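# Place the empty can in the tray undamaged

## Task

Move the empty can into the tray, handling it gently enough that it is not dented.

## Robot and tools

Robot: two arms on a table, left_arm (base near scene y = +0.296 m) and right_arm (base near y = -0.291 m), both with bases at about x = +0.03 to +0.05 m and z = 0. Each arm ends in a four-digit hand with sixteen motors: index, middle, ring and thumb. The right arm carries a right hand; the left arm carries its mirror image. A camera stand stands behind the arms. Cameras: cam_high (fixed), cam_left_wrist and cam_right_wrist, each 672x504.

Frames. Scene frame: origin at table-top height, halfway between the nominal bases, +x out over the table, +z up, +y toward left_arm. Each arm reports its hand point position (metres) and quat_wxyz in its own base frame. Fixed cameras and the table use the scene frame. The hand point sits just beyond the index/middle knuckles. Its axes: +z runs along straight fingers toward the tips, +y points out of the palm face, and +x runs across the palm. On the right hand +x points away from the thumb; on the left hand it points toward the thumb. Reported poses may be a few cm off, more at long reach. The elbow sags under load, so command a little higher than you want the hand to end up.

execute_actions(actions, cameras). actions is a list of actions. Each action is a table of 1 to 15 rows, and each row is one control step of 1/30 s. A table with fewer rows repeats its last row until 15 steps have run. Each row has exactly 48 numbers in [-1, 1], with both arms in the same row:
1-6: left_arm dx, dy, dz, rx, ry, rz.
7-22: left hand motor goals.
23-24: left current_limit, speed.
25-30: right_arm dx, dy, dz, rx, ry, rz.
31-46: right hand motor goals.
47-48: right current_limit, speed.

The six arm numbers are an offset, not a pose. They are measured from that arm's Hand target as it stood when the action began, along that target's own axes. Every row of an action counts from the same start, not from the row before it. Scale: 1.0 = 0.6 m for dx, dy, dz and 180 degrees for the rotation vector rx, ry, rz. All zeros holds the target, and re-asks for it if the hand fell short. Sending the same offset again moves the arm further. Each control step limits commanded orientation to within 40 degrees of the measured one. If the hand rests short of its target, send the remaining distance as a new offset. To stop pressing against something, command the target back beyond the hand point.

Hand motor order, the same in rows and in all hand result lists: index_mcp, index_abd, index_pip, index_dip, middle_mcp, middle_abd, middle_pip, middle_dip, ring_mcp, ring_abd, ring_pip, ring_dip, thumb_cmc, thumb_axl, thumb_mcp, thumb_ipl. Each value is an absolute goal angle scaled between the hinge's stops, not an offset. Values where each hinge is straight:
- mcp +0.75, abd 0.00, pip +0.58, dip +0.70.
- thumb_cmc +0.71, thumb_axl +0.68, thumb_mcp +0.23, thumb_ipl +0.17.

Moving toward -1 curls the fingers toward the palm, swings the thumb round in front of the palm, and bends the thumb. A 0 is a real goal, not 'keep'. To leave a hand unchanged, send back its reported hand_goal, hand_current_limit and hand_speed.

current_limit maps -1..+1 to 0..550 mA, with a floor of 11 mA. It also caps hinge speed, and very low values may not lift a finger. speed maps to (speed+1)/2 of 8.5 rad/s. Start values are current_limit +0.4 and speed -0.6. The last values sent stay in force.

cameras: a list of names, ["all"], or []. If omitted, you get all cameras for an empty actions list and none otherwise. An unknown name voids the call. An empty actions list just reports state, images and the scene number.

zoom_image(camera, region): a closer view of the newest image from cam_high, cam_left_wrist or cam_right_wrist. region = [x0, y0, x1, y1] in pixels from the top-left corner, at most 504x504.

read_manual(section): licence texts only. It does not move anything.

finished_scene(scene): ends the current scene (1 or 2) for good and moves to the next. The can must already be resting in the tray, needing no support from the robot.

Results:
- Hand target: the pose each arm is now aiming for. Your next offsets count from it.
- end_effector_position and quat: where the hand point actually is.
- Joint positions, velocities and torques. Torques include the arm's own weight and are noisy. Torques 3 and 4 wrap at ±28 N m.
- Per motor: hand_goal, hand_measured, hand_current_ma (positive pushes toward -1), and hand_state, which is moving, goal, blocked or overload.
- Step readings of the hand point during motion.
- MOTOR HOT or OVER-TEMPERATURE FAULT lines.

A call returns when the robot is still, at most 3 s after its last action. The scene keeps running while you think, and the robot holds its last command.

Gripping: a finger pushes only while its goal lies past the object's surface. The further past, the harder it pushes, up to the current limit. For a thin empty can, use a low current_limit and goals only slightly past the can's surface so it is not crushed.

Avoid these:
- Motor overload: a motor drawing 495 mA or more for 5 s shuts off for 10 s and lets go.
- Motor heat: at 100 °C an arm drops. Holding loads, keeping the arm stretched out, or pushing against an unreachable pose all heat motors.
- Contact between the two arms or hands.
- Slamming into the table or other fixed objects.
- Dropping the can from any height, releasing it while it is moving, or letting anything leave the table.

Occasional small pushes may move loose objects, so check the images before grasping and before finishing.

Each tool is called after ">>>" by a JSON object that holds its "method" and its "body".

## Session

>>> {"method": "execute_actions", "body": {"actions": []}}

Scene clock: 0.00 s.
left_arm: end_effector_position=(+0.8244, -0.0352, +0.3933) hand_goal=(+0.754, +0.000, +0.576, +0.696, +0.754, +0.000, +0.576, +0.696, +0.754, +0.000, +0.576, +0.696, +0.714, +0.678, +0.226, +0.168) hand_measured=(+0.754, +0.000, +0.576, +0.696, +0.754, +0.000, +0.576, +0.696, +0.754, +0.000, +0.576, +0.696, +0.714, +0.678, +0.226, +0.168) hand_current_ma=(+0, +0, +0, +0, +0, +0, +0, +0, +0, +0, +0, +0, +0, +0, +0, +0) hand_state=(goal, goal, goal, goal, goal, goal, goal, goal, goal, goal, goal, goal, goal, goal, goal, goal) hand_current_limit=0.40 hand_speed=-0.60 end_effector_quat_wxyz=(+0.093, +0.933, +0.240, +0.253) | right_arm: end_effector_position=(+0.7224, +0.2963, +0.2751) hand_goal=(+0.754, +0.000, +0.576, +0.696, +0.754, +0.000, +0.576, +0.696, +0.754, +0.000, +0.576, +0.696, +0.714, +0.678, +0.226, +0.168) hand_measured=(+0.754, +0.000, +0.576, +0.696, +0.754, +0.000, +0.576, +0.696, +0.754, +0.000, +0.576, +0.696, +0.714, +0.678, +0.226, +0.168) hand_current_ma=(+0, +0, +0, +0, +0, +0, +0, +0, +0, +0, +0, +0, +0, +0, +0, +0) hand_state=(goal, goal, goal, goal, goal, goal, goal, goal, goal, goal, goal, goal, goal, goal, goal, goal) hand_current_limit=0.40 hand_speed=-0.60 end_effector_quat_wxyz=(+0.519, +0.604, +0.424, +0.431)
Joint positions: left_arm=[0.054 2.264 2.791 -1.557 0.079 1.099] | right_arm=[0.59 2.103 1.54 0.426 0.851 0.185]
Joint velocities: within noise
Joint torques (N m): no reading
Heat: left arm: hottest shoulder 34 °C; right arm: hottest waist 31 °C.
Hand target: left_arm +0.8231, -0.0353, +0.4114; +0.096, +0.928, +0.238, +0.270 | right_arm +0.7244, +0.2977, +0.2938; +0.519, +0.603, +0.411, +0.445

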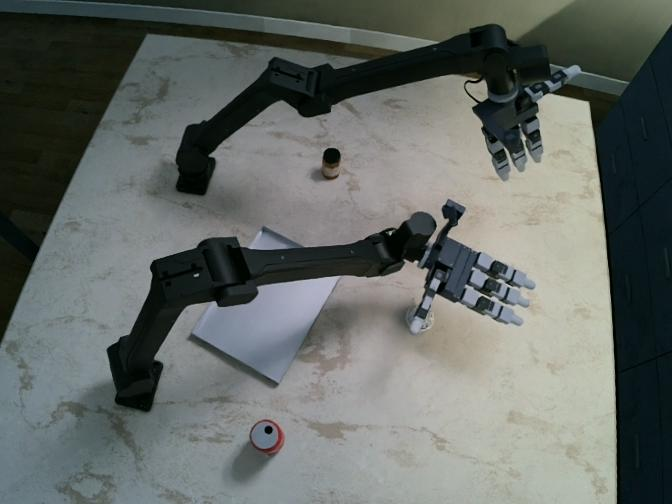

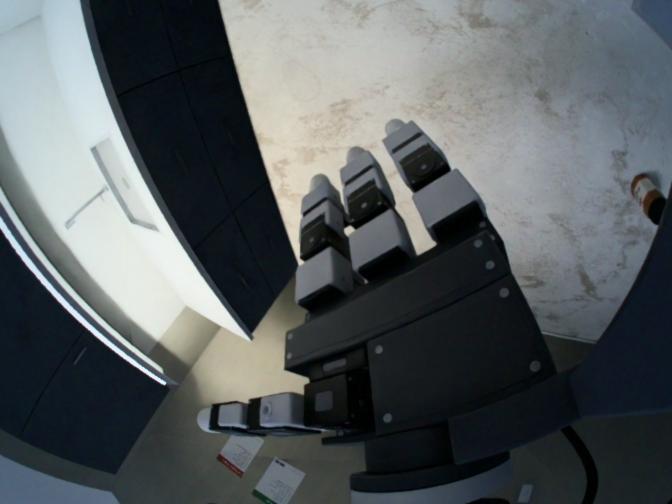

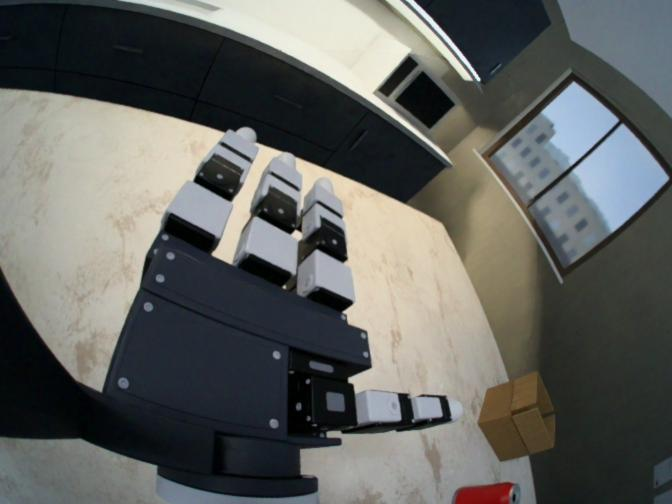

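>>> {"method": "zoom_image", "body": {"camera": "cam_high", "region": [210, 380, 330, 500]}}

>>> {"method": "zoom_image", "body": {"camera": "cam_high", "region": [340, 220, 500, 380]}}

>>> {"method": "zoom_image", "body": {"camera": "cam_high", "region": [160, 120, 400, 400]}}

Scaled by 4.200.

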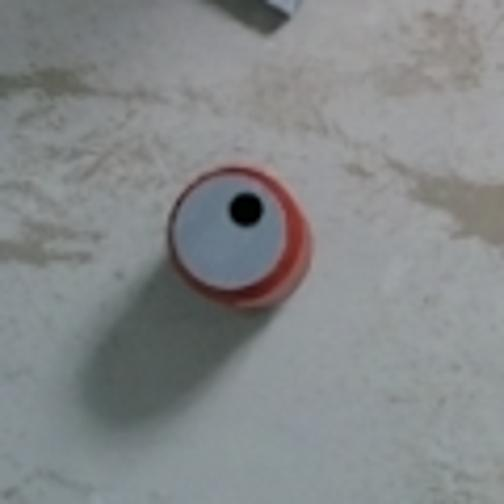

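Scaled by 3.150.

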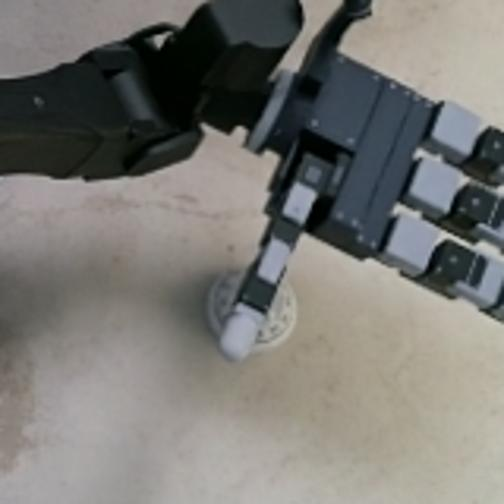

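Scaled by 1.800.

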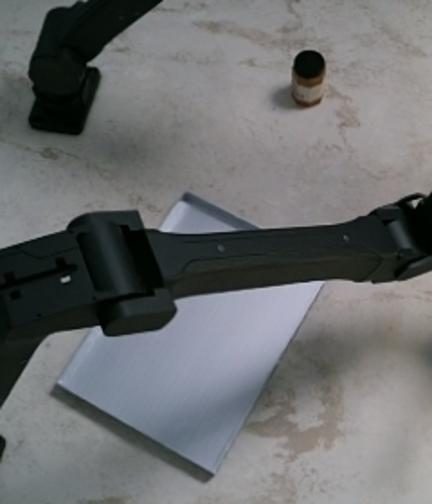

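>>> {"method": "execute_actions", "body": {"actions": [[[0,0,0,0,0,0,0.754,0,0.576,0.696,0.754,0,0.576,0.696,0.754,0,0.576,0.696,0.714,0.678,0.226,0.168,0.4,-0.6,-0.116,0.024,0.0035,0.0668,0.0129,0.0531,0.754,0,0.576,0.696,0.754,0,0.576,0.696,0.754,0,0.576,0.696,0.714,0.678,0.226,0.168,0.4,-0.6]],[[0,0,0,0,0,0,0.754,0,0.576,0.696,0.754,0,0.576,0.696,0.754,0,0.576,0.696,0.714,0.678,0.226,0.168,0.4,-0.6,-0.1103,0.0425,-0.0081,0.0668,0.0129,0.0531,0.754,0,0.576,0.696,0.754,0,0.576,0.696,0.754,0,0.576,0.696,0.714,0.678,0.226,0.168,0.4,-0.6]]]}}

Scene clock: 207.43 s.
left_arm: end_effector_position=(+0.8244, -0.0352, +0.3933) hand_goal=(+0.754, +0.000, +0.576, +0.696, +0.754, +0.000, +0.576, +0.696, +0.754, +0.000, +0.576, +0.696, +0.714, +0.678, +0.226, +0.168) hand_measured=(+0.754, +0.000, +0.576, +0.696, +0.754, +0.000, +0.576, +0.696, +0.754, +0.000, +0.576, +0.696, +0.714, +0.678, +0.224, +0.168) hand_current_ma=(-4, +0, +3, +0, -4, +0, +3, +0, -4, +0, +3, +0, +1, -4, -11, -2) hand_state=(goal, goal, goal, goal, goal, goal, goal, goal, goal, goal, goal, goal, goal, goal, goal, goal) hand_current_limit=0.40 hand_speed=-0.60 end_effector_quat_wxyz=(+0.093, +0.933, +0.240, +0.253) | right_arm: end_effector_position=(+0.6944, +0.1566, +0.3047) hand_goal=(+0.754, +0.000, +0.576, +0.696, +0.754, +0.000, +0.576, +0.696, +0.754, +0.000, +0.576, +0.696, +0.714, +0.678, +0.226, +0.168) hand_measured=(+0.764, +0.000, +0.576, +0.696, +0.762, +0.000, +0.576, +0.696, +0.764, +0.000, +0.576, +0.696, +0.722, +0.678, +0.226, +0.168) hand_current_ma=(+3, +0, +0, +0, +2, +0, +0, +0, +4, +0, +0, +0, +2, +0, +0, +0) hand_state=(goal, goal, goal, goal, goal, goal, goal, goal, goal, goal, goal, goal, goal, goal, goal, goal) hand_current_limit=0.40 hand_speed=-0.60 end_effector_quat_wxyz=(+0.290, +0.737, +0.411, +0.452)
Joint positions: left_arm=[0.054 2.264 2.791 -1.557 0.079 1.099] | right_arm=[0.418 1.711 1.332 -0.106 0.432 0.708]
Joint torques (N m): left_arm=[1.38 -23.59 9.81 2.09 0.13 0.06] | right_arm=[1.55 -16.5 9.24 1.47 0.21 0.03]
Heat: left arm: hottest shoulder 44 °C; right arm: hottest elbow 37 °C.
Hand target: left_arm +0.8231, -0.0353, +0.4114; +0.096, +0.928, +0.238, +0.270 | right_arm +0.6926, +0.1596, +0.3066; +0.285, +0.738, +0.410, +0.453
Off the commanded pose: left_arm 0.018 m, 2 deg | right_arm 0.004 m, 1 deg.
Step readings (end_effector_position of left_arm | right_arm):
0: (+0.8244, -0.0352, +0.3933) | (+0.7224, +0.2963, +0.2751)
1: (+0.8244, -0.0352, +0.3933) | (+0.7226, +0.2967, +0.2748)
2: (+0.8244, -0.0352, +0.3933) | (+0.7237, +0.2965, +0.2736)
4: (+0.8244, -0.0352, +0.3933) | (+0.7228, +0.2929, +0.2675)
8: (+0.8244, -0.0352, +0.3933) | (+0.7145, +0.2659, +0.2689)
15: (+0.8244, -0.0352, +0.3933) | (+0.7126, +0.2282, +0.3063)
16: (+0.8244, -0.0352, +0.3933) | (+0.7123, +0.2263, +0.3090)
17: (+0.8244, -0.0352, +0.3933) | (+0.7127, +0.2256, +0.3080)
19: (+0.8244, -0.0352, +0.3933) | (+0.7098, +0.2196, +0.2999)
23: (+0.8244, -0.0352, +0.3933) | (+0.6980, +0.1960, +0.2906)
30: (+0.8244, -0.0352, +0.3933) | (+0.6959, +0.1582, +0.3071)

>>> {"method": "execute_actions", "body": {"actions": [[[0,0,0,0,0,0,0.754,0,0.576,0.696,0.754,0,0.576,0.696,0.754,0,0.576,0.696,0.714,0.678,0.226,0.168,0.4,-0.6,-0.1013,0.057,-0.0229,0.0668,0.0129,0.0531,0.754,0,0.576,0.696,0.754,0,0.576,0.696,0.754,0,0.576,0.696,0.2,0.678,0.226,0.168,0.4,-0.6]],[[0,0,0,0,0,0,0.754,0,0.576,0.696,0.754,0,0.576,0.696,0.754,0,0.576,0.696,0.714,0.678,0.226,0.168,0.4,-0.6,-0.0897,0.0664,-0.0397,0.0668,0.0129,0.0531,0.754,0,0.576,0.696,0.754,0,0.576,0.696,0.754,0,0.576,0.696,-0.571,0.678,0.226,0.168,0.4,-0.6]]]}}

Scene clock: 216.43 s.
left_arm: end_effector_position=(+0.8244, -0.0352, +0.3933) hand_goal=(+0.754, +0.000, +0.576, +0.696, +0.754, +0.000, +0.576, +0.696, +0.754, +0.000, +0.576, +0.696, +0.714, +0.678, +0.226, +0.168) hand_measured=(+0.754, +0.000, +0.576, +0.696, +0.754, +0.000, +0.576, +0.696, +0.754, +0.000, +0.576, +0.696, +0.714, +0.678, +0.224, +0.168) hand_current_ma=(-4, +0, +3, +0, -4, +0, +3, +0, -4, +0, +3, +0, +1, -4, -11, -2) hand_state=(goal, goal, goal, goal, goal, goal, goal, goal, goal, goal, goal, goal, goal, goal, goal, goal) hand_current_limit=0.40 hand_speed=-0.60 end_effector_quat_wxyz=(+0.093, +0.933, +0.240, +0.253) | right_arm: end_effector_position=(+0.6509, +0.0175, +0.2884) hand_goal=(+0.754, +0.000, +0.576, +0.696, +0.754, +0.000, +0.576, +0.696, +0.754, +0.000, +0.576, +0.696, -0.570, +0.678, +0.226, +0.168) hand_measured=(+0.760, +0.000, +0.576, +0.696, +0.758, +0.000, +0.576, +0.696, +0.760, +0.000, +0.576, +0.696, -0.554, +0.678, +0.224, +0.168) hand_current_ma=(+1, +0, +0, +0, +1, +0, +0, +0, +1, +0, +0, +0, +7, +0, +0, +0) hand_state=(goal, goal, goal, goal, goal, goal, goal, goal, goal, goal, goal, goal, goal, goal, goal, goal) hand_current_limit=0.40 hand_speed=-0.60 end_effector_quat_wxyz=(+0.027, +0.829, +0.382, +0.408)
Joint positions: left_arm=[0.054 2.264 2.791 -1.557 0.079 1.099] | right_arm=[0.096 1.492 1.296 -0.551 -0.2 0.89]
Joint torques (N m): left_arm=[1.38 -23.3 9.89 1.99 0.13 0.07] | right_arm=[1.44 -13.39 13.53 1.36 -0.17 0.01]
Heat: left arm: hottest shoulder 44 °C; right arm: hottest elbow 37 °C.
Hand target: left_arm +0.8231, -0.0353, +0.4114; +0.096, +0.928, +0.238, +0.270 | right_arm +0.6609, +0.0216, +0.3197; +0.031, +0.820, +0.379, +0.428
Off the commanded pose: left_arm 0.018 m, 2 deg | right_arm 0.033 m, 3 deg.
Step readings (end_effector_position of left_arm | right_arm):
0: (+0.8244, -0.0352, +0.3933) | (+0.6944, +0.1566, +0.3047)
1: (+0.8244, -0.0352, +0.3933) | (+0.6947, +0.1576, +0.3037)
2: (+0.8244, -0.0352, +0.3933) | (+0.6959, +0.1593, +0.2999)
4: (+0.8244, -0.0352, +0.3933) | (+0.6939, +0.1603, +0.2899)
8: (+0.8244, -0.0352, +0.3933) | (+0.6834, +0.1281, +0.2893)
15: (+0.8244, -0.0352, +0.3933) | (+0.6770, +0.0804, +0.3147)
16: (+0.8244, -0.0352, +0.3933) | (+0.6766, +0.0809, +0.3143)
17: (+0.8244, -0.0352, +0.3933) | (+0.6764, +0.0840, +0.3094)
19: (+0.8244, -0.0352, +0.3933) | (+0.6726, +0.0883, +0.2978)
23: (+0.8244, -0.0352, +0.3933) | (+0.6621, +0.0583, +0.2894)
30: (+0.8244, -0.0352, +0.3933) | (+0.6527, +0.0087, +0.2914)

>>> {"method": "execute_actions", "body": {"actions": [[[0,0,0,0,0,0,0.754,0,0.576,0.696,0.754,0,0.576,0.696,0.754,0,0.576,0.696,0.714,0.678,0.226,0.168,0.4,-0.6,-0.0531,-0.0408,-0.0507,0.0441,0.0022,0.088,0.754,0,0.576,0.696,0.754,0,0.576,0.696,0.754,0,0.576,0.696,-0.571,0.678,0.226,0.168,0.4,-0.6]],[[0,0,0,0,0,0,0.754,0,0.576,0.696,0.754,0,0.576,0.696,0.754,0,0.576,0.696,0.714,0.678,0.226,0.168,0.4,-0.6,-0.0629,-0.0314,-0.0461,0.0441,0.0022,0.088,0.754,0,0.576,0.696,0.754,0,0.576,0.696,0.754,0,0.576,0.696,-0.571,0.678,0.226,0.168,0.4,-0.6]],[[0,0,0,0,0,0,0.754,0,0.576,0.696,0.754,0,0.576,0.696,0.754,0,0.576,0.696,0.714,0.678,0.226,0.168,0.4,-0.6,-0.0696,-0.0192,-0.043,0.0441,0.0022,0.088,0.754,0,0.576,0.696,0.754,0,0.576,0.696,0.754,0,0.576,0.696,-0.571,0.678,0.226,0.168,0.4,-0.6]]], "cameras": ["cam_high"]}}

Scene clock: 235.03 s.
left_arm: end_effector_position=(+0.8244, -0.0352, +0.3933) hand_goal=(+0.754, +0.000, +0.576, +0.696, +0.754, +0.000, +0.576, +0.696, +0.754, +0.000, +0.576, +0.696, +0.714, +0.678, +0.226, +0.168) hand_measured=(+0.754, +0.000, +0.576, +0.696, +0.754, +0.000, +0.576, +0.696, +0.754, +0.000, +0.576, +0.696, +0.714, +0.678, +0.224, +0.168) hand_current_ma=(-4, +0, +3, +0, -4, +0, +3, +0, -4, +0, +3, +0, +1, -4, -11, -2) hand_state=(goal, goal, goal, goal, goal, goal, goal, goal, goal, goal, goal, goal, goal, goal, goal, goal) hand_current_limit=0.40 hand_speed=-0.60 end_effector_quat_wxyz=(+0.093, +0.933, +0.240, +0.253) | right_arm: end_effector_position=(+0.5243, -0.0140, +0.2890) hand_goal=(+0.754, +0.000, +0.576, +0.696, +0.754, +0.000, +0.576, +0.696, +0.754, +0.000, +0.576, +0.696, -0.570, +0.678, +0.226, +0.168) hand_measured=(+0.750, +0.000, +0.576, +0.696, +0.750, +0.000, +0.576, +0.696, +0.750, +0.000, +0.576, +0.696, -0.556, +0.678, +0.224, +0.168) hand_current_ma=(-1, +0, +0, +0, +0, +0, +0, +0, -1, +0, +0, +0, +5, +0, +0, +0) hand_state=(goal, goal, goal, goal, goal, goal, goal, goal, goal, goal, goal, goal, goal, goal, goal, goal) hand_current_limit=0.40 hand_speed=-0.60 end_effector_quat_wxyz=(-0.308, +0.885, +0.104, +0.335)
Joint positions: left_arm=[0.054 2.264 2.791 -1.557 0.079 1.099] | right_arm=[-0.128 1.32 1.296 -0.898 -0.743 1.469]
Joint torques (N m): left_arm=[1.32 -23.36 9.87 2.06 0.13 0.06] | right_arm=[0.91 -10.99 8.38 0.92 -0.73 0.02]
Heat: left arm: hottest shoulder 44 °C; right arm: hottest elbow 41 °C.
Hand target: left_arm +0.8231, -0.0353, +0.4114; +0.096, +0.928, +0.238, +0.270 | right_arm +0.5178, -0.0129, +0.2847; -0.312, +0.887, +0.097, +0.328
Off the commanded pose: left_arm 0.018 m, 2 deg | right_arm 0.008 m, 1 deg.
Step readings (end_effector_position of left_arm | right_arm):
0: (+0.8244, -0.0352, +0.3933) | (+0.6509, +0.0175, +0.2884)
1: (+0.8244, -0.0352, +0.3933) | (+0.6506, +0.0180, +0.2878)
2: (+0.8244, -0.0352, +0.3933) | (+0.6486, +0.0214, +0.2850)
4: (+0.8244, -0.0352, +0.3933) | (+0.6397, +0.0259, +0.2786)
8: (+0.8244, -0.0352, +0.3933) | (+0.6224, +0.0246, +0.2792)
15: (+0.8244, -0.0352, +0.3933) | (+0.6090, +0.0147, +0.2910)
16: (+0.8244, -0.0352, +0.3933) | (+0.6082, +0.0141, +0.2900)
17: (+0.8244, -0.0352, +0.3933) | (+0.6059, +0.0159, +0.2870)
19: (+0.8244, -0.0352, +0.3933) | (+0.5962, +0.0169, +0.2797)
23: (+0.8244, -0.0352, +0.3933) | (+0.5789, +0.0121, +0.2783)
30: (+0.8244, -0.0352, +0.3933) | (+0.5663, -0.0009, +0.2881)
31: (+0.8244, -0.0352, +0.3933) | (+0.5656, -0.0003, +0.2875)
32: (+0.8244, -0.0352, +0.3933) | (+0.5630, +0.0030, +0.2858)
34: (+0.8244, -0.0352, +0.3933) | (+0.5529, +0.0085, +0.2813)
38: (+0.8244, -0.0352, +0.3933) | (+0.5367, -0.0002, +0.2823)
45: (+0.8244, -0.0352, +0.3933) | (+0.5259, -0.0151, +0.2898)
Images, in order (width x height): cam_high 672x504.

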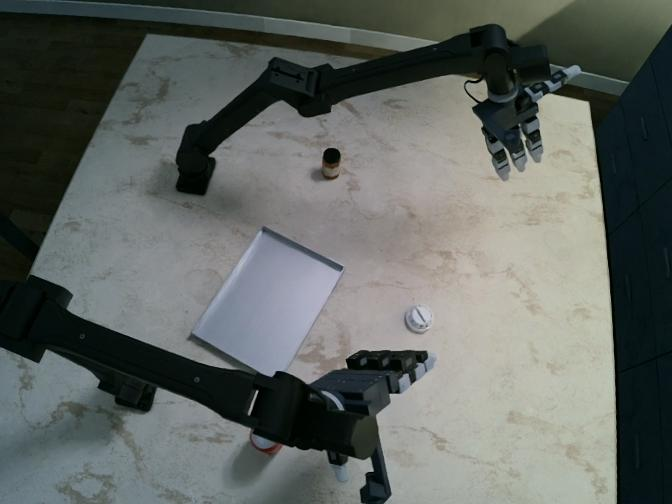

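>>> {"method": "execute_actions", "body": {"actions": [[[0,0,0,0,0,0,0.754,0,0.576,0.696,0.754,0,0.576,0.696,0.754,0,0.576,0.696,0.714,0.678,0.226,0.168,0.4,-0.6,-0.0727,-0.0053,-0.0418,0.0441,0.0022,0.088,0.754,0,0.576,0.696,0.754,0,0.576,0.696,0.754,0,0.576,0.696,-0.571,0.678,0.226,0.168,0.4,-0.6]],[[0,0,0,0,0,0,0.754,0,0.576,0.696,0.754,0,0.576,0.696,0.754,0,0.576,0.696,0.714,0.678,0.226,0.168,0.4,-0.6,-0.072,0.0089,-0.0425,0.0441,0.0022,0.088,0.4,0.15,0.576,0.696,0.4,0.15,0.576,0.696,0.754,0,0.576,0.696,-0.571,0.678,0.2,0.168,0.4,-0.6]],[[0,0,0,0,0,0,0.754,0,0.576,0.696,0.754,0,0.576,0.696,0.754,0,0.576,0.696,0.714,0.678,0.226,0.168,0.4,-0.6,-0.0673,0.0223,-0.0452,0.0441,0.0022,0.088,0.137,0.15,0.576,0.696,0.137,0.15,0.576,0.696,0.754,0,0.576,0.696,-0.571,0.678,0.17,0.168,0.4,-0.6]]], "cameras": ["cam_high","cam_right_wrist"]}}

Scene clock: 245.53 s.
left_arm: end_effector_position=(+0.8244, -0.0352, +0.3933) hand_goal=(+0.754, +0.000, +0.576, +0.696, +0.754, +0.000, +0.576, +0.696, +0.754, +0.000, +0.576, +0.696, +0.714, +0.678, +0.226, +0.168) hand_measured=(+0.754, +0.000, +0.576, +0.696, +0.754, +0.000, +0.576, +0.696, +0.754, +0.000, +0.576, +0.696, +0.714, +0.678, +0.224, +0.168) hand_current_ma=(-4, +0, +3, +0, -4, +0, +3, +0, -4, +0, +3, +0, +1, -4, -11, -2) hand_state=(goal, goal, goal, goal, goal, goal, goal, goal, goal, goal, goal, goal, goal, goal, goal, goal) hand_current_limit=0.40 hand_speed=-0.60 end_effector_quat_wxyz=(+0.093, +0.933, +0.240, +0.253) | right_arm: end_effector_position=(+0.3734, -0.0469, +0.2505) hand_goal=(+0.138, +0.150, +0.576, +0.696, +0.138, +0.150, +0.576, +0.696, +0.754, +0.000, +0.576, +0.696, -0.570, +0.678, +0.170, +0.168) hand_measured=(+0.132, +0.148, +0.576, +0.696, +0.134, +0.148, +0.576, +0.696, +0.742, +0.000, +0.576, +0.696, -0.568, +0.678, +0.170, +0.168) hand_current_ma=(-1, +0, +0, +0, -1, +0, +0, +0, -4, +0, +0, +0, +0, +0, +0, +0) hand_state=(goal, goal, goal, goal, goal, goal, goal, goal, goal, goal, goal, goal, goal, goal, goal, goal) hand_current_limit=0.40 hand_speed=-0.60 end_effector_quat_wxyz=(-0.586, +0.766, -0.208, +0.160)
Joint positions: left_arm=[0.054 2.264 2.791 -1.557 0.079 1.099] | right_arm=[-0.521 1.306 1.143 -1.368 -1.307 1.609]
Joint torques (N m): left_arm=[1.55 -23.3 9.83 2 0.15 0.06] | right_arm=[1.08 -8.47 8.51 -0.18 -1.32 -0.07]
Heat: left arm: hottest shoulder 44 °C; right arm: hottest elbow 40 °C.
Hand target: left_arm +0.8231, -0.0353, +0.4114; +0.096, +0.928, +0.238, +0.270 | right_arm +0.3746, -0.0475, +0.2497; -0.589, +0.766, -0.205, +0.157
Off the commanded pose: left_arm 0.018 m, 2 deg | right_arm 0.002 m, 1 deg.
Step readings (end_effector_position of left_arm | right_arm):
0: (+0.8244, -0.0352, +0.3933) | (+0.5243, -0.0139, +0.2890)
1: (+0.8244, -0.0352, +0.3933) | (+0.5236, -0.0130, +0.2886)
2: (+0.8244, -0.0352, +0.3933) | (+0.5209, -0.0098, +0.2878)
4: (+0.8244, -0.0352, +0.3933) | (+0.5092, -0.0034, +0.2842)
8: (+0.8244, -0.0352, +0.3933) | (+0.4882, -0.0147, +0.2760)
15: (+0.8244, -0.0352, +0.3933) | (+0.4786, -0.0280, +0.2724)
16: (+0.8244, -0.0352, +0.3933) | (+0.4777, -0.0264, +0.2724)
17: (+0.8244, -0.0352, +0.3933) | (+0.4747, -0.0230, +0.2730)
19: (+0.8244, -0.0352, +0.3933) | (+0.4625, -0.0160, +0.2728)
23: (+0.8244, -0.0352, +0.3933) | (+0.4406, -0.0277, +0.2662)
30: (+0.8244, -0.0352, +0.3933) | (+0.4287, -0.0398, +0.2618)
31: (+0.8244, -0.0352, +0.3933) | (+0.4277, -0.0384, +0.2621)
32: (+0.8244, -0.0352, +0.3933) | (+0.4248, -0.0355, +0.2637)
34: (+0.8244, -0.0352, +0.3933) | (+0.4135, -0.0292, +0.2660)
38: (+0.8244, -0.0352, +0.3933) | (+0.3907, -0.0407, +0.2579)
45: (+0.8244, -0.0352, +0.3933) | (+0.3748, -0.0475, +0.2534)
Images, in order (width x height): cam_high 672x504, cam_right_wrist 672x504.

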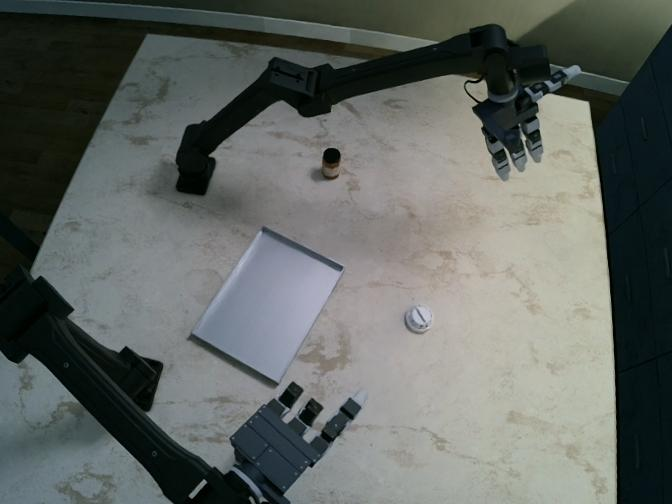

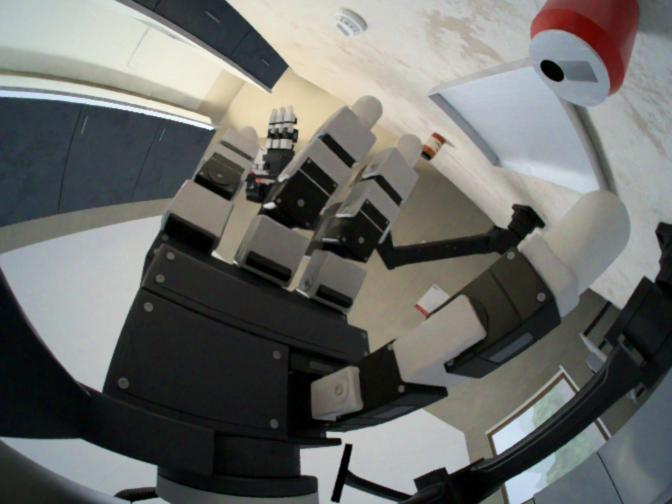

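>>> {"method": "execute_actions", "body": {"actions": [[[0,0,0,0,0,0,0.754,0,0.576,0.696,0.754,0,0.576,0.696,0.754,0,0.576,0.696,0.714,0.678,0.226,0.168,0.4,-0.6,0,0.1207,0.0323,0,0,0,0.137,0.15,0.576,0.696,0.137,0.15,0.576,0.696,0.754,0,0.576,0.696,-0.571,0.678,0.17,0.168,0.4,-0.6]]], "cameras": ["cam_high","cam_right_wrist"]}}

>>> {"method": "zoom_image", "body": {"camera": "cam_high", "region": [200, 350, 400, 504]}}

Scene clock: 269.87 s.
left_arm: end_effector_position=(+0.8244, -0.0352, +0.3933) hand_goal=(+0.754, +0.000, +0.576, +0.696, +0.754, +0.000, +0.576, +0.696, +0.754, +0.000, +0.576, +0.696, +0.714, +0.678, +0.226, +0.168) hand_measured=(+0.754, +0.000, +0.576, +0.696, +0.754, +0.000, +0.576, +0.696, +0.754, +0.000, +0.576, +0.696, +0.714, +0.678, +0.224, +0.168) hand_current_ma=(-4, +0, +3, +0, -4, +0, +3, +0, -4, +0, +3, +0, +1, -4, -11, -2) hand_state=(goal, goal, goal, goal, goal, goal, goal, goal, goal, goal, goal, goal, goal, goal, goal, goal) hand_current_limit=0.40 hand_speed=-0.60 end_effector_quat_wxyz=(+0.093, +0.933, +0.240, +0.253) | right_arm: end_effector_position=(+0.3747, -0.0476, +0.1730) hand_goal=(+0.138, +0.150, +0.576, +0.696, +0.138, +0.150, +0.576, +0.696, +0.754, +0.000, +0.576, +0.696, -0.570, +0.678, +0.170, +0.168) hand_measured=(+0.132, +0.148, +0.576, +0.696, +0.134, +0.148, +0.576, +0.696, +0.742, +0.000, +0.576, +0.696, -0.568, +0.678, +0.170, +0.168) hand_current_ma=(-1, +0, +0, +0, -1, +0, +0, +0, -4, +0, +0, +0, +0, +0, +0, +0) hand_state=(goal, goal, goal, goal, goal, goal, goal, goal, goal, goal, goal, goal, goal, goal, goal, goal) hand_current_limit=0.40 hand_speed=-0.60 end_effector_quat_wxyz=(-0.590, +0.766, -0.207, +0.152)
Joint positions: left_arm=[0.054 2.264 2.791 -1.557 0.079 1.099] | right_arm=[-0.521 1.387 1.007 -1.206 -1.31 1.567]
Joint torques (N m): left_arm=[1.32 -23.36 9.92 2.02 0.12 0.07] | right_arm=[0.97 -9.93 7.3 0.53 -1.25 0.13]
Heat: left arm: hottest shoulder 45 °C; right arm: hottest elbow 38 °C.
Hand target: left_arm +0.8231, -0.0353, +0.4114; +0.096, +0.928, +0.238, +0.270 | right_arm +0.3747, -0.0474, +0.1749; -0.589, +0.766, -0.205, +0.158
Off the commanded pose: left_arm 0.018 m, 2 deg | right_arm 0.002 m, 1 deg.
Step readings (end_effector_position of left_arm | right_arm):
0: (+0.8244, -0.0352, +0.3933) | (+0.3734, -0.0470, +0.2505)
1: (+0.8244, -0.0352, +0.3933) | (+0.3734, -0.0470, +0.2502)
2: (+0.8244, -0.0352, +0.3933) | (+0.3736, -0.0468, +0.2478)
4: (+0.8244, -0.0352, +0.3933) | (+0.3731, -0.0461, +0.2357)
8: (+0.8244, -0.0352, +0.3933) | (+0.3665, -0.0427, +0.1977)
15: (+0.8244, -0.0352, +0.3933) | (+0.3722, -0.0462, +0.1732)
Images, in order (width x height): cam_high 672x504, cam_right_wrist 672x504.

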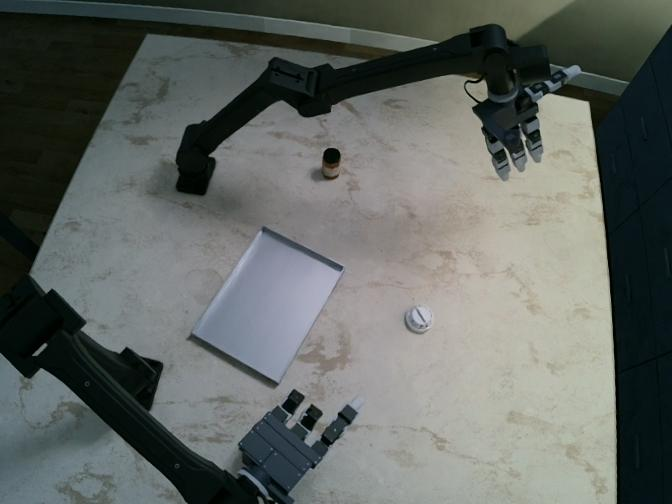

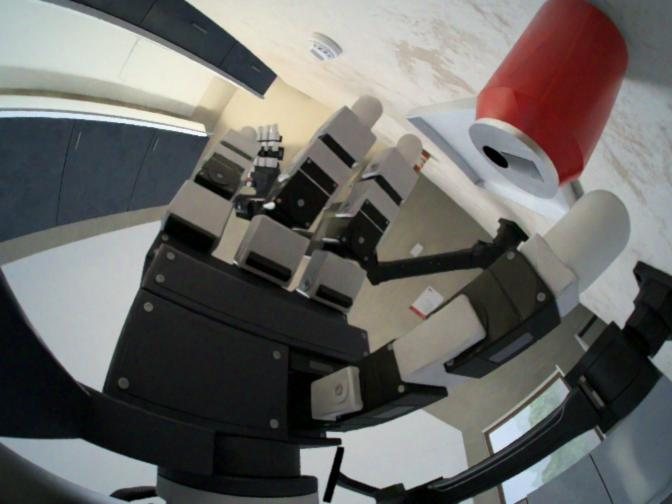

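Scaled by 2.520.

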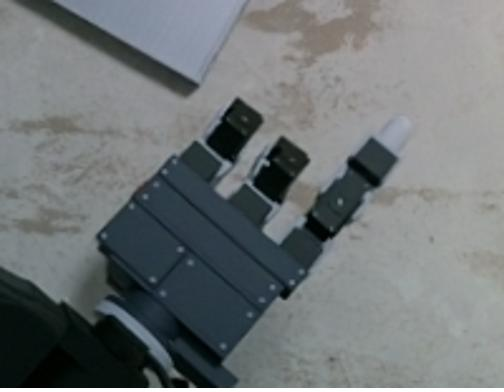

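>>> {"method": "execute_actions", "body": {"actions": [[[0,0,0,0,0,0,0.754,0,0.576,0.696,0.754,0,0.576,0.696,0.754,0,0.576,0.696,0.714,0.678,0.226,0.168,0.4,-0.6,-0.0133,0.0,-0.0162,0,0,0,0.137,0.15,0.576,0.696,0.137,0.15,0.576,0.696,0.754,0,0.576,0.696,-0.571,0.678,0.28,0.168,0.4,-0.6]],[[0,0,0,0,0,0,0.754,0,0.576,0.696,0.754,0,0.576,0.696,0.754,0,0.576,0.696,0.714,0.678,0.226,0.168,0.4,-0.6,0,0.0483,0.0129,0,0,0,0.137,0.15,0.576,0.696,0.137,0.15,0.576,0.696,0.754,0,0.576,0.696,-0.571,0.678,0.28,0.168,0.4,-0.6]]], "cameras": ["cam_high","cam_right_wrist"]}}

>>> {"method": "zoom_image", "body": {"camera": "cam_right_wrist", "region": [340, 0, 672, 300]}}

Scene clock: 291.57 s.
left_arm: end_effector_position=(+0.8244, -0.0352, +0.3933) hand_goal=(+0.754, +0.000, +0.576, +0.696, +0.754, +0.000, +0.576, +0.696, +0.754, +0.000, +0.576, +0.696, +0.714, +0.678, +0.226, +0.168) hand_measured=(+0.754, +0.000, +0.576, +0.696, +0.754, +0.000, +0.576, +0.696, +0.754, +0.000, +0.576, +0.696, +0.714, +0.678, +0.224, +0.168) hand_current_ma=(-4, +0, +3, +0, -4, +0, +3, +0, -4, +0, +3, +0, +1, -4, -11, -2) hand_state=(goal, goal, goal, goal, goal, goal, goal, goal, goal, goal, goal, goal, goal, goal, goal, goal) hand_current_limit=0.40 hand_speed=-0.60 end_effector_quat_wxyz=(+0.093, +0.933, +0.240, +0.253) | right_arm: end_effector_position=(+0.3635, -0.0486, +0.1516) hand_goal=(+0.138, +0.150, +0.576, +0.696, +0.138, +0.150, +0.576, +0.696, +0.754, +0.000, +0.576, +0.696, -0.570, +0.678, +0.280, +0.168) hand_measured=(+0.132, +0.148, +0.576, +0.696, +0.134, +0.148, +0.576, +0.696, +0.742, +0.000, +0.576, +0.696, -0.568, +0.678, +0.276, +0.168) hand_current_ma=(-1, +0, +0, +0, -1, +0, +0, +0, -4, +0, +0, +0, +0, +0, -1, +0) hand_state=(goal, goal, goal, goal, goal, goal, goal, goal, goal, goal, goal, goal, goal, goal, goal, goal) hand_current_limit=0.40 hand_speed=-0.60 end_effector_quat_wxyz=(-0.590, +0.766, -0.205, +0.153)
Joint positions: left_arm=[0.054 2.264 2.791 -1.557 0.079 1.099] | right_arm=[-0.539 1.401 0.959 -1.216 -1.31 1.488]
Joint torques (N m): left_arm=[1.61 -23.59 9.94 2.04 0.11 0.08] | right_arm=[0.38 -9.05 6.72 0.31 -1.18 -0.07]
Heat: left arm: hottest shoulder 45 °C; right arm: hottest elbow 36 °C.
Hand target: left_arm +0.8231, -0.0353, +0.4114; +0.096, +0.928, +0.238, +0.270 | right_arm +0.3632, -0.0516, +0.1474; -0.589, +0.766, -0.205, +0.158
Off the commanded pose: left_arm 0.018 m, 2 deg | right_arm 0.005 m, 1 deg.
Step readings (end_effector_position of left_arm | right_arm):
0: (+0.8244, -0.0352, +0.3933) | (+0.3747, -0.0476, +0.1730)
1: (+0.8244, -0.0352, +0.3933) | (+0.3747, -0.0476, +0.1730)
2: (+0.8244, -0.0352, +0.3933) | (+0.3746, -0.0477, +0.1730)
4: (+0.8244, -0.0352, +0.3933) | (+0.3728, -0.0481, +0.1734)
8: (+0.8244, -0.0352, +0.3933) | (+0.3689, -0.0490, +0.1752)
15: (+0.8244, -0.0352, +0.3933) | (+0.3664, -0.0503, +0.1760)
16: (+0.8244, -0.0352, +0.3933) | (+0.3663, -0.0502, +0.1759)
17: (+0.8244, -0.0352, +0.3933) | (+0.3660, -0.0500, +0.1749)
19: (+0.8244, -0.0352, +0.3933) | (+0.3652, -0.0496, +0.1707)
23: (+0.8244, -0.0352, +0.3933) | (+0.3617, -0.0475, +0.1587)
30: (+0.8244, -0.0352, +0.3933) | (+0.3629, -0.0483, +0.1517)
Images, in order (width x height): cam_high 672x504, cam_right_wrist 672x504.

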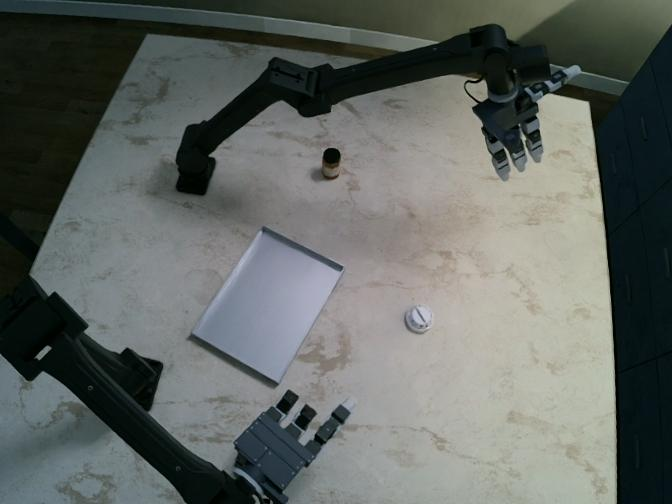

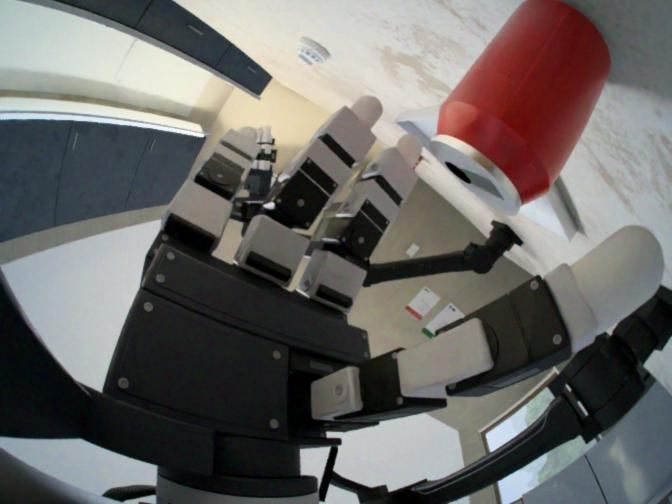

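Scaled by 1.518 from the camera's 672x504 image, which has a finer 960x720 frame.

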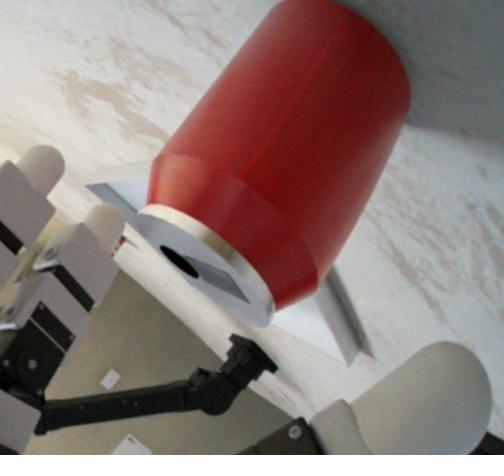

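>>> {"method": "execute_actions", "body": {"actions": [[[0,0,0,0,0,0,0.754,0,0.576,0.696,0.754,0,0.576,0.696,0.754,0,0.576,0.696,0.714,0.678,0.226,0.168,0.4,-0.6,0,0.0644,0.0173,0,0,0,0.137,0.15,0.576,0.696,0.137,0.15,0.576,0.696,0.754,0,0.576,0.696,-0.571,0.678,0.28,0.168,0.4,-0.6]],[[0,0,0,0,0,0,0.754,0,0.576,0.696,0.754,0,0.576,0.696,0.754,0,0.576,0.696,0.714,0.678,0.226,0.168,0.4,-0.6,0,0,0,0,0,0,-0.1,0.15,0.576,0.696,-0.1,0.15,0.576,0.696,0.754,0,0.576,0.696,-0.571,0.678,0.15,0.168,0,-0.8]]], "cameras": ["cam_right_wrist"]}}

>>> {"method": "zoom_image", "body": {"camera": "cam_right_wrist", "region": [340, 0, 672, 300]}}

Scene clock: 305.97 s.
left_arm: end_effector_position=(+0.8244, -0.0352, +0.3933) hand_goal=(+0.754, +0.000, +0.576, +0.696, +0.754, +0.000, +0.576, +0.696, +0.754, +0.000, +0.576, +0.696, +0.714, +0.678, +0.226, +0.168) hand_measured=(+0.754, +0.000, +0.576, +0.696, +0.754, +0.000, +0.576, +0.696, +0.754, +0.000, +0.576, +0.696, +0.714, +0.678, +0.224, +0.168) hand_current_ma=(-4, +0, +3, +0, -4, +0, +3, +0, -4, +0, +3, +0, +1, -4, -11, -2) hand_state=(goal, goal, goal, goal, goal, goal, goal, goal, goal, goal, goal, goal, goal, goal, goal, goal) hand_current_limit=0.40 hand_speed=-0.60 end_effector_quat_wxyz=(+0.093, +0.933, +0.240, +0.253) | right_arm: end_effector_position=(+0.3640, -0.0492, +0.1083) hand_goal=(-0.100, +0.150, +0.576, +0.696, -0.100, +0.150, +0.576, +0.696, +0.754, +0.000, +0.576, +0.696, -0.570, +0.678, +0.150, +0.168) hand_measured=(-0.102, +0.148, +0.576, +0.696, -0.100, +0.148, +0.576, +0.696, +0.742, +0.000, +0.576, +0.696, -0.568, +0.678, +0.152, +0.168) hand_current_ma=(+0, +0, +0, +0, +0, +0, +0, +0, -4, +0, +0, +0, +0, +0, +0, +0) hand_state=(goal, goal, goal, goal, goal, goal, goal, goal, goal, goal, goal, goal, goal, goal, goal, goal) hand_current_limit=0.00 hand_speed=-0.80 end_effector_quat_wxyz=(-0.590, +0.766, -0.203, +0.154)
Joint positions: left_arm=[0.054 2.264 2.791 -1.557 0.079 1.099] | right_arm=[-0.54 1.465 0.897 -1.098 -1.31 1.475]
Joint torques (N m): left_arm=[1.32 -23.18 9.91 2.11 0.14 0.06] | right_arm=[0.44 -9.88 6.35 0.35 -1.13 0.1]
Heat: left arm: hottest shoulder 45 °C; right arm: hottest elbow 36 °C.
Hand target: left_arm +0.8231, -0.0353, +0.4114; +0.096, +0.928, +0.238, +0.270 | right_arm +0.3631, -0.0515, +0.1073; -0.589, +0.766, -0.205, +0.158
Off the commanded pose: left_arm 0.018 m, 2 deg | right_arm 0.003 m, 1 deg.
Step readings (end_effector_position of left_arm | right_arm):
0: (+0.8244, -0.0352, +0.3933) | (+0.3635, -0.0486, +0.1516)
1: (+0.8244, -0.0352, +0.3933) | (+0.3634, -0.0486, +0.1513)
2: (+0.8244, -0.0352, +0.3933) | (+0.3640, -0.0489, +0.1495)
4: (+0.8244, -0.0352, +0.3933) | (+0.3645, -0.0494, +0.1431)
8: (+0.8244, -0.0352, +0.3933) | (+0.3613, -0.0476, +0.1217)
15: (+0.8244, -0.0352, +0.3933) | (+0.3625, -0.0483, +0.1086)
16: (+0.8244, -0.0352, +0.3933) | (+0.3629, -0.0485, +0.1086)
17: (+0.8244, -0.0352, +0.3933) | (+0.3632, -0.0487, +0.1085)
19: (+0.8244, -0.0352, +0.3933) | (+0.3635, -0.0489, +0.1084)
23: (+0.8244, -0.0352, +0.3933) | (+0.3638, -0.0491, +0.1084)
30: (+0.8244, -0.0352, +0.3933) | (+0.3640, -0.0492, +0.1083)
Images, in order (width x height): cam_right_wrist 672x504.

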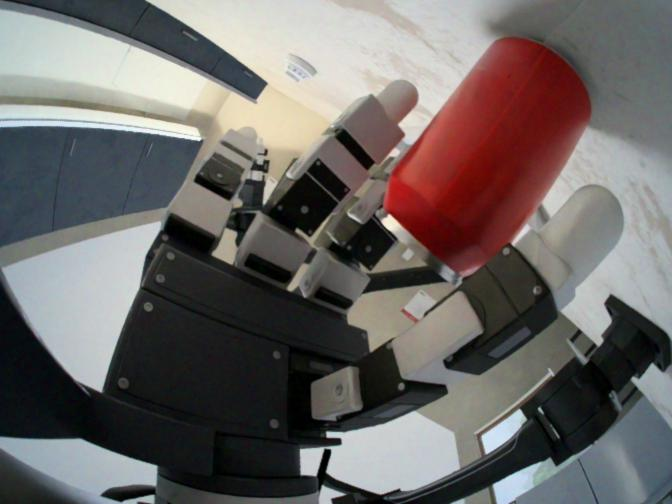

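Scaled by 1.518 from the camera's 672x504 image, which has a finer 960x720 frame.

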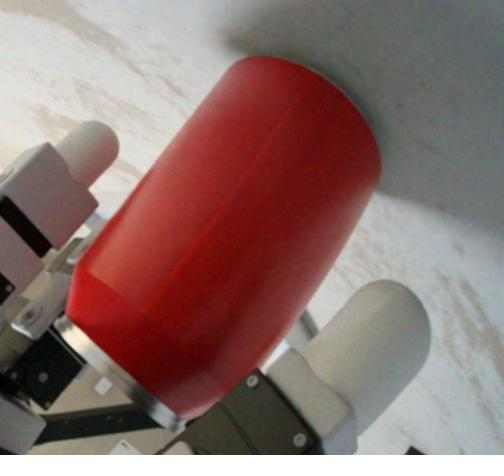

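>>> {"method": "execute_actions", "body": {"actions": [[[0,0,0,0,0,0,0.754,0,0.576,0.696,0.754,0,0.576,0.696,0.754,0,0.576,0.696,0.714,0.678,0.226,0.168,0.4,-0.6,0,0,0,0,0,0,-0.2,0.15,0.576,0.696,-0.2,0.15,0.576,0.696,0.754,0,0.576,0.696,-0.571,0.678,0.08,0.168,-0.4,-0.9]]], "cameras": ["cam_right_wrist"]}}

>>> {"method": "zoom_image", "body": {"camera": "cam_right_wrist", "region": [340, 0, 672, 300]}}

Scene clock: 313.77 s.
left_arm: end_effector_position=(+0.8244, -0.0352, +0.3933) hand_goal=(+0.754, +0.000, +0.576, +0.696, +0.754, +0.000, +0.576, +0.696, +0.754, +0.000, +0.576, +0.696, +0.714, +0.678, +0.226, +0.168) hand_measured=(+0.754, +0.000, +0.576, +0.696, +0.754, +0.000, +0.576, +0.696, +0.754, +0.000, +0.576, +0.696, +0.714, +0.678, +0.224, +0.168) hand_current_ma=(-4, +0, +3, +0, -4, +0, +3, +0, -4, +0, +3, +0, +1, -4, -11, -2) hand_state=(goal, goal, goal, goal, goal, goal, goal, goal, goal, goal, goal, goal, goal, goal, goal, goal) hand_current_limit=0.40 hand_speed=-0.60 end_effector_quat_wxyz=(+0.093, +0.933, +0.240, +0.253) | right_arm: end_effector_position=(+0.3640, -0.0492, +0.1083) hand_goal=(-0.200, +0.150, +0.576, +0.696, -0.200, +0.150, +0.576, +0.696, +0.754, +0.000, +0.576, +0.696, -0.570, +0.678, +0.080, +0.168) hand_measured=(-0.200, +0.148, +0.576, +0.696, -0.200, +0.148, +0.576, +0.696, +0.742, +0.000, +0.576, +0.696, -0.568, +0.678, +0.082, +0.168) hand_current_ma=(+0, +0, +0, +0, +0, +0, +0, +0, -4, +0, +0, +0, +0, +0, +0, +0) hand_state=(goal, goal, goal, goal, goal, goal, goal, goal, goal, goal, goal, goal, goal, goal, goal, goal) hand_current_limit=-0.40 hand_speed=-0.90 end_effector_quat_wxyz=(-0.590, +0.766, -0.203, +0.154)
Joint positions: left_arm=[0.054 2.264 2.791 -1.557 0.079 1.099] | right_arm=[-0.54 1.465 0.897 -1.098 -1.31 1.475]
Joint torques (N m): left_arm=[1.26 -23.47 9.92 2.02 0.13 0.06] | right_arm=[0.5 -9.93 6.34 0.32 -1.14 0.1]
Heat: left arm: hottest shoulder 45 °C; right arm: hottest elbow 36 °C.
Hand target: left_arm +0.8231, -0.0353, +0.4114; +0.096, +0.928, +0.238, +0.270 | right_arm +0.3631, -0.0515, +0.1073; -0.589, +0.766, -0.205, +0.158
Off the commanded pose: left_arm 0.018 m, 2 deg | right_arm 0.003 m, 1 deg.
Step readings (end_effector_position of left_arm | right_arm):
0: (+0.8244, -0.0352, +0.3933) | (+0.3640, -0.0492, +0.1083)
1: (+0.8244, -0.0352, +0.3933) | (+0.3640, -0.0492, +0.1083)
2: (+0.8244, -0.0352, +0.3933) | (+0.3640, -0.0492, +0.1083)
4: (+0.8244, -0.0352, +0.3933) | (+0.3640, -0.0492, +0.1083)
8: (+0.8244, -0.0352, +0.3933) | (+0.3640, -0.0492, +0.1083)
15: (+0.8244, -0.0352, +0.3933) | (+0.3640, -0.0492, +0.1083)
Images, in order (width x height): cam_right_wrist 672x504.

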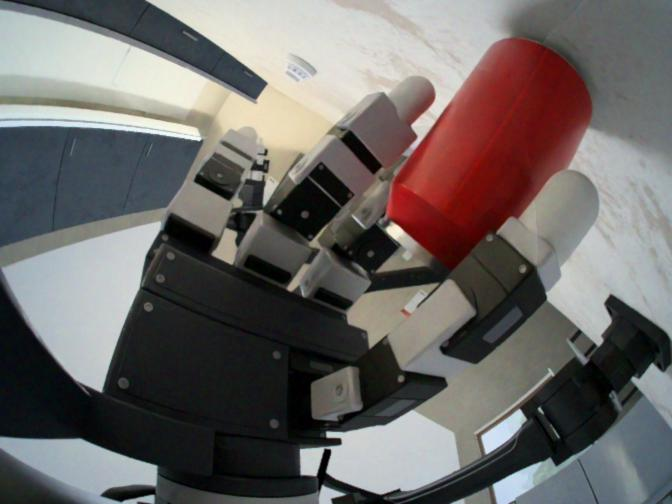

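Scaled by 1.518 from the camera's 672x504 image, which has a finer 960x720 frame.

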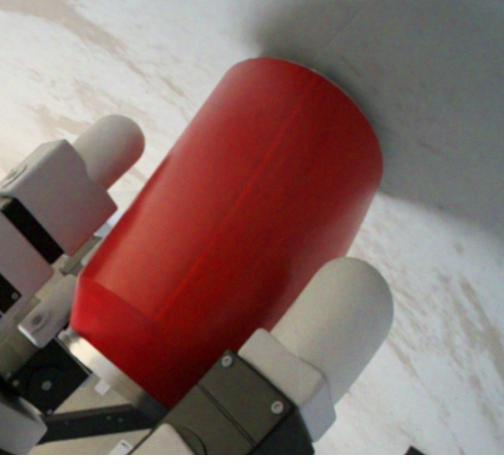

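>>> {"method": "execute_actions", "body": {"actions": [[[0,0,0,0,0,0,0.754,0,0.576,0.696,0.754,0,0.576,0.696,0.754,0,0.576,0.696,0.714,0.678,0.226,0.168,0.4,-0.6,0,0,0,0,0,0,-0.26,0.15,0.576,0.696,-0.26,0.15,0.576,0.696,0.754,0,0.576,0.696,-0.571,0.678,0.05,0.168,-0.5,-0.9]]], "cameras": ["cam_right_wrist"]}}

>>> {"method": "zoom_image", "body": {"camera": "cam_right_wrist", "region": [340, 0, 672, 300]}}

Scene clock: 320.50 s.
left_arm: end_effector_position=(+0.8244, -0.0352, +0.3933) hand_goal=(+0.754, +0.000, +0.576, +0.696, +0.754, +0.000, +0.576, +0.696, +0.754, +0.000, +0.576, +0.696, +0.714, +0.678, +0.226, +0.168) hand_measured=(+0.754, +0.000, +0.576, +0.696, +0.754, +0.000, +0.576, +0.696, +0.754, +0.000, +0.576, +0.696, +0.714, +0.678, +0.224, +0.168) hand_current_ma=(-4, +0, +3, +0, -4, +0, +3, +0, -4, +0, +3, +0, +1, -4, -11, -2) hand_state=(goal, goal, goal, goal, goal, goal, goal, goal, goal, goal, goal, goal, goal, goal, goal, goal) hand_current_limit=0.40 hand_speed=-0.60 end_effector_quat_wxyz=(+0.093, +0.933, +0.240, +0.253) | right_arm: end_effector_position=(+0.3640, -0.0492, +0.1083) hand_goal=(-0.260, +0.150, +0.576, +0.696, -0.260, +0.150, +0.576, +0.696, +0.754, +0.000, +0.576, +0.696, -0.570, +0.678, +0.050, +0.168) hand_measured=(-0.232, +0.148, +0.578, +0.696, -0.258, +0.148, +0.576, +0.696, +0.742, +0.000, +0.576, +0.696, -0.568, +0.678, +0.058, +0.168) hand_current_ma=(+22, +0, +0, +0, +0, +0, +0, +0, -4, +0, +0, +0, +0, +0, +3, +0) hand_state=(blocked, goal, goal, goal, goal, goal, goal, goal, goal, goal, goal, goal, goal, goal, goal, goal) hand_current_limit=-0.50 hand_speed=-0.90 end_effector_quat_wxyz=(-0.590, +0.766, -0.203, +0.154)
Joint positions: left_arm=[0.054 2.264 2.791 -1.557 0.079 1.099] | right_arm=[-0.54 1.465 0.897 -1.098 -1.31 1.475]
Joint torques (N m): left_arm=[1.26 -23.18 9.87 2.11 0.11 0.07] | right_arm=[0.38 -9.99 6.39 0.29 -1.11 0.1]
Heat: left arm: hottest shoulder 45 °C; right arm: hottest elbow 35 °C.
Hand target: left_arm +0.8231, -0.0353, +0.4114; +0.096, +0.928, +0.238, +0.270 | right_arm +0.3631, -0.0515, +0.1073; -0.589, +0.766, -0.205, +0.158
Off the commanded pose: left_arm 0.018 m, 2 deg | right_arm 0.003 m, 1 deg.
Step readings (end_effector_position of left_arm | right_arm):
0: (+0.8244, -0.0352, +0.3933) | (+0.3640, -0.0492, +0.1083)
1: (+0.8244, -0.0352, +0.3933) | (+0.3640, -0.0492, +0.1083)
2: (+0.8244, -0.0352, +0.3933) | (+0.3640, -0.0492, +0.1083)
4: (+0.8244, -0.0352, +0.3933) | (+0.3640, -0.0492, +0.1083)
8: (+0.8244, -0.0352, +0.3933) | (+0.3640, -0.0492, +0.1083)
15: (+0.8244, -0.0352, +0.3933) | (+0.3640, -0.0492, +0.1083)
Images, in order (width x height): cam_right_wrist 672x504.

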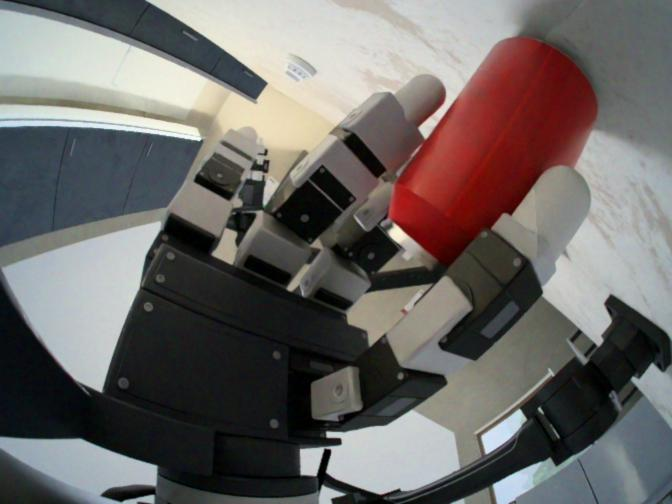

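Scaled by 1.518 from the camera's 672x504 image, which has a finer 960x720 frame.

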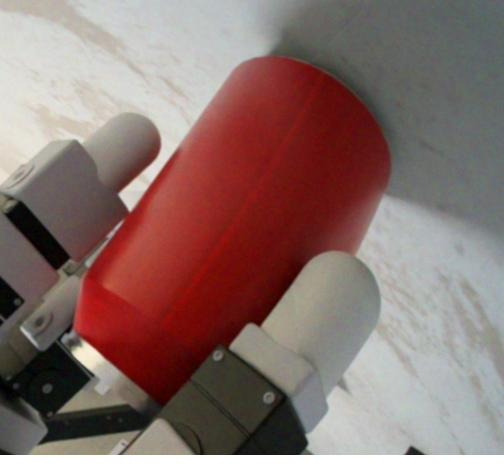

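>>> {"method": "execute_actions", "body": {"actions": [[[0,0,0,0,0,0,0.754,0,0.576,0.696,0.754,0,0.576,0.696,0.754,0,0.576,0.696,0.714,0.678,0.226,0.168,0.4,-0.6,0,0,0,0,0,0,-0.265,0.15,0.576,0.696,-0.33,0.15,0.576,0.696,0.754,0,0.576,0.696,-0.571,0.678,0.03,0.168,-0.5,-0.9]]], "cameras": ["cam_right_wrist"]}}

>>> {"method": "zoom_image", "body": {"camera": "cam_right_wrist", "region": [340, 0, 672, 300]}}

Scene clock: 325.97 s.
left_arm: end_effector_position=(+0.8244, -0.0352, +0.3933) hand_goal=(+0.754, +0.000, +0.576, +0.696, +0.754, +0.000, +0.576, +0.696, +0.754, +0.000, +0.576, +0.696, +0.714, +0.678, +0.226, +0.168) hand_measured=(+0.754, +0.000, +0.576, +0.696, +0.754, +0.000, +0.576, +0.696, +0.754, +0.000, +0.576, +0.696, +0.714, +0.678, +0.224, +0.168) hand_current_ma=(-4, +0, +3, +0, -4, +0, +3, +0, -4, +0, +3, +0, +1, -4, -11, -2) hand_state=(goal, goal, goal, goal, goal, goal, goal, goal, goal, goal, goal, goal, goal, goal, goal, goal) hand_current_limit=0.40 hand_speed=-0.60 end_effector_quat_wxyz=(+0.093, +0.933, +0.240, +0.253) | right_arm: end_effector_position=(+0.3640, -0.0492, +0.1083) hand_goal=(-0.264, +0.150, +0.576, +0.696, -0.330, +0.150, +0.576, +0.696, +0.754, +0.000, +0.576, +0.696, -0.570, +0.678, +0.030, +0.168) hand_measured=(-0.234, +0.148, +0.580, +0.696, -0.306, +0.148, +0.580, +0.696, +0.742, +0.000, +0.576, +0.696, -0.568, +0.678, +0.054, +0.170) hand_current_ma=(+26, +0, +1, +0, +17, +0, +1, +0, -4, +0, +0, +0, +0, +0, +23, +1) hand_state=(blocked, goal, goal, goal, blocked, goal, goal, goal, goal, goal, goal, goal, goal, goal, blocked, goal) hand_current_limit=-0.50 hand_speed=-0.90 end_effector_quat_wxyz=(-0.590, +0.766, -0.203, +0.154)
Joint positions: left_arm=[0.054 2.264 2.791 -1.557 0.079 1.099] | right_arm=[-0.54 1.465 0.897 -1.098 -1.31 1.475]
Joint torques (N m): left_arm=[1.14 -23.65 9.88 2.07 0.13 0.05] | right_arm=[0.62 -9.82 6.35 0.34 -1.13 0.1]
Heat: left arm: hottest shoulder 45 °C; right arm: hottest elbow 35 °C.
Hand target: left_arm +0.8231, -0.0353, +0.4114; +0.096, +0.928, +0.238, +0.270 | right_arm +0.3631, -0.0515, +0.1073; -0.589, +0.766, -0.205, +0.158
Off the commanded pose: left_arm 0.018 m, 2 deg | right_arm 0.003 m, 1 deg.
Step readings (end_effector_position of left_arm | right_arm):
0: (+0.8244, -0.0352, +0.3933) | (+0.3640, -0.0492, +0.1083)
1: (+0.8244, -0.0352, +0.3933) | (+0.3640, -0.0492, +0.1083)
2: (+0.8244, -0.0352, +0.3933) | (+0.3640, -0.0492, +0.1083)
4: (+0.8244, -0.0352, +0.3933) | (+0.3640, -0.0492, +0.1083)
8: (+0.8244, -0.0352, +0.3933) | (+0.3640, -0.0492, +0.1083)
15: (+0.8244, -0.0352, +0.3933) | (+0.3640, -0.0492, +0.1083)
Images, in order (width x height): cam_right_wrist 672x504.

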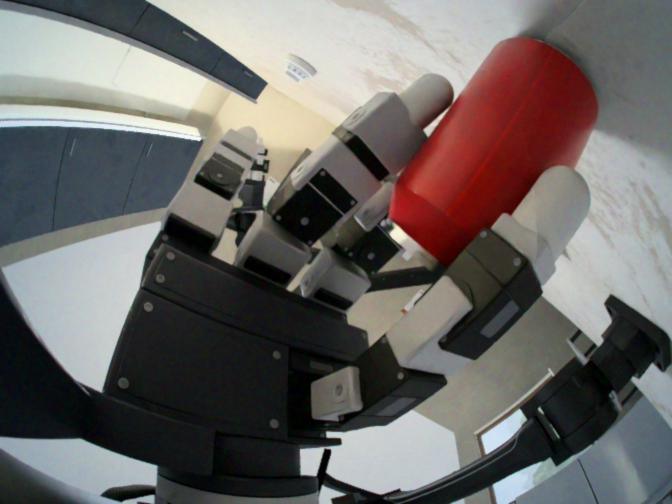

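Scaled by 1.518 from the camera's 672x504 image, which has a finer 960x720 frame.

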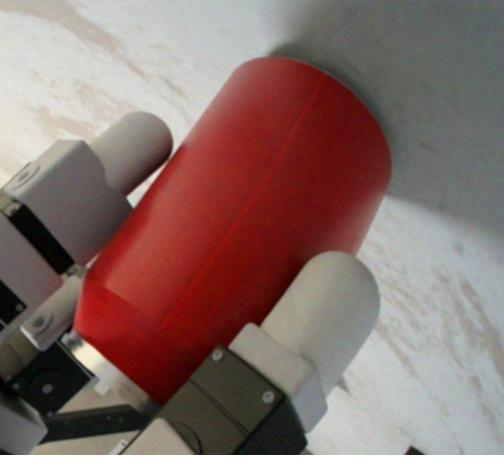

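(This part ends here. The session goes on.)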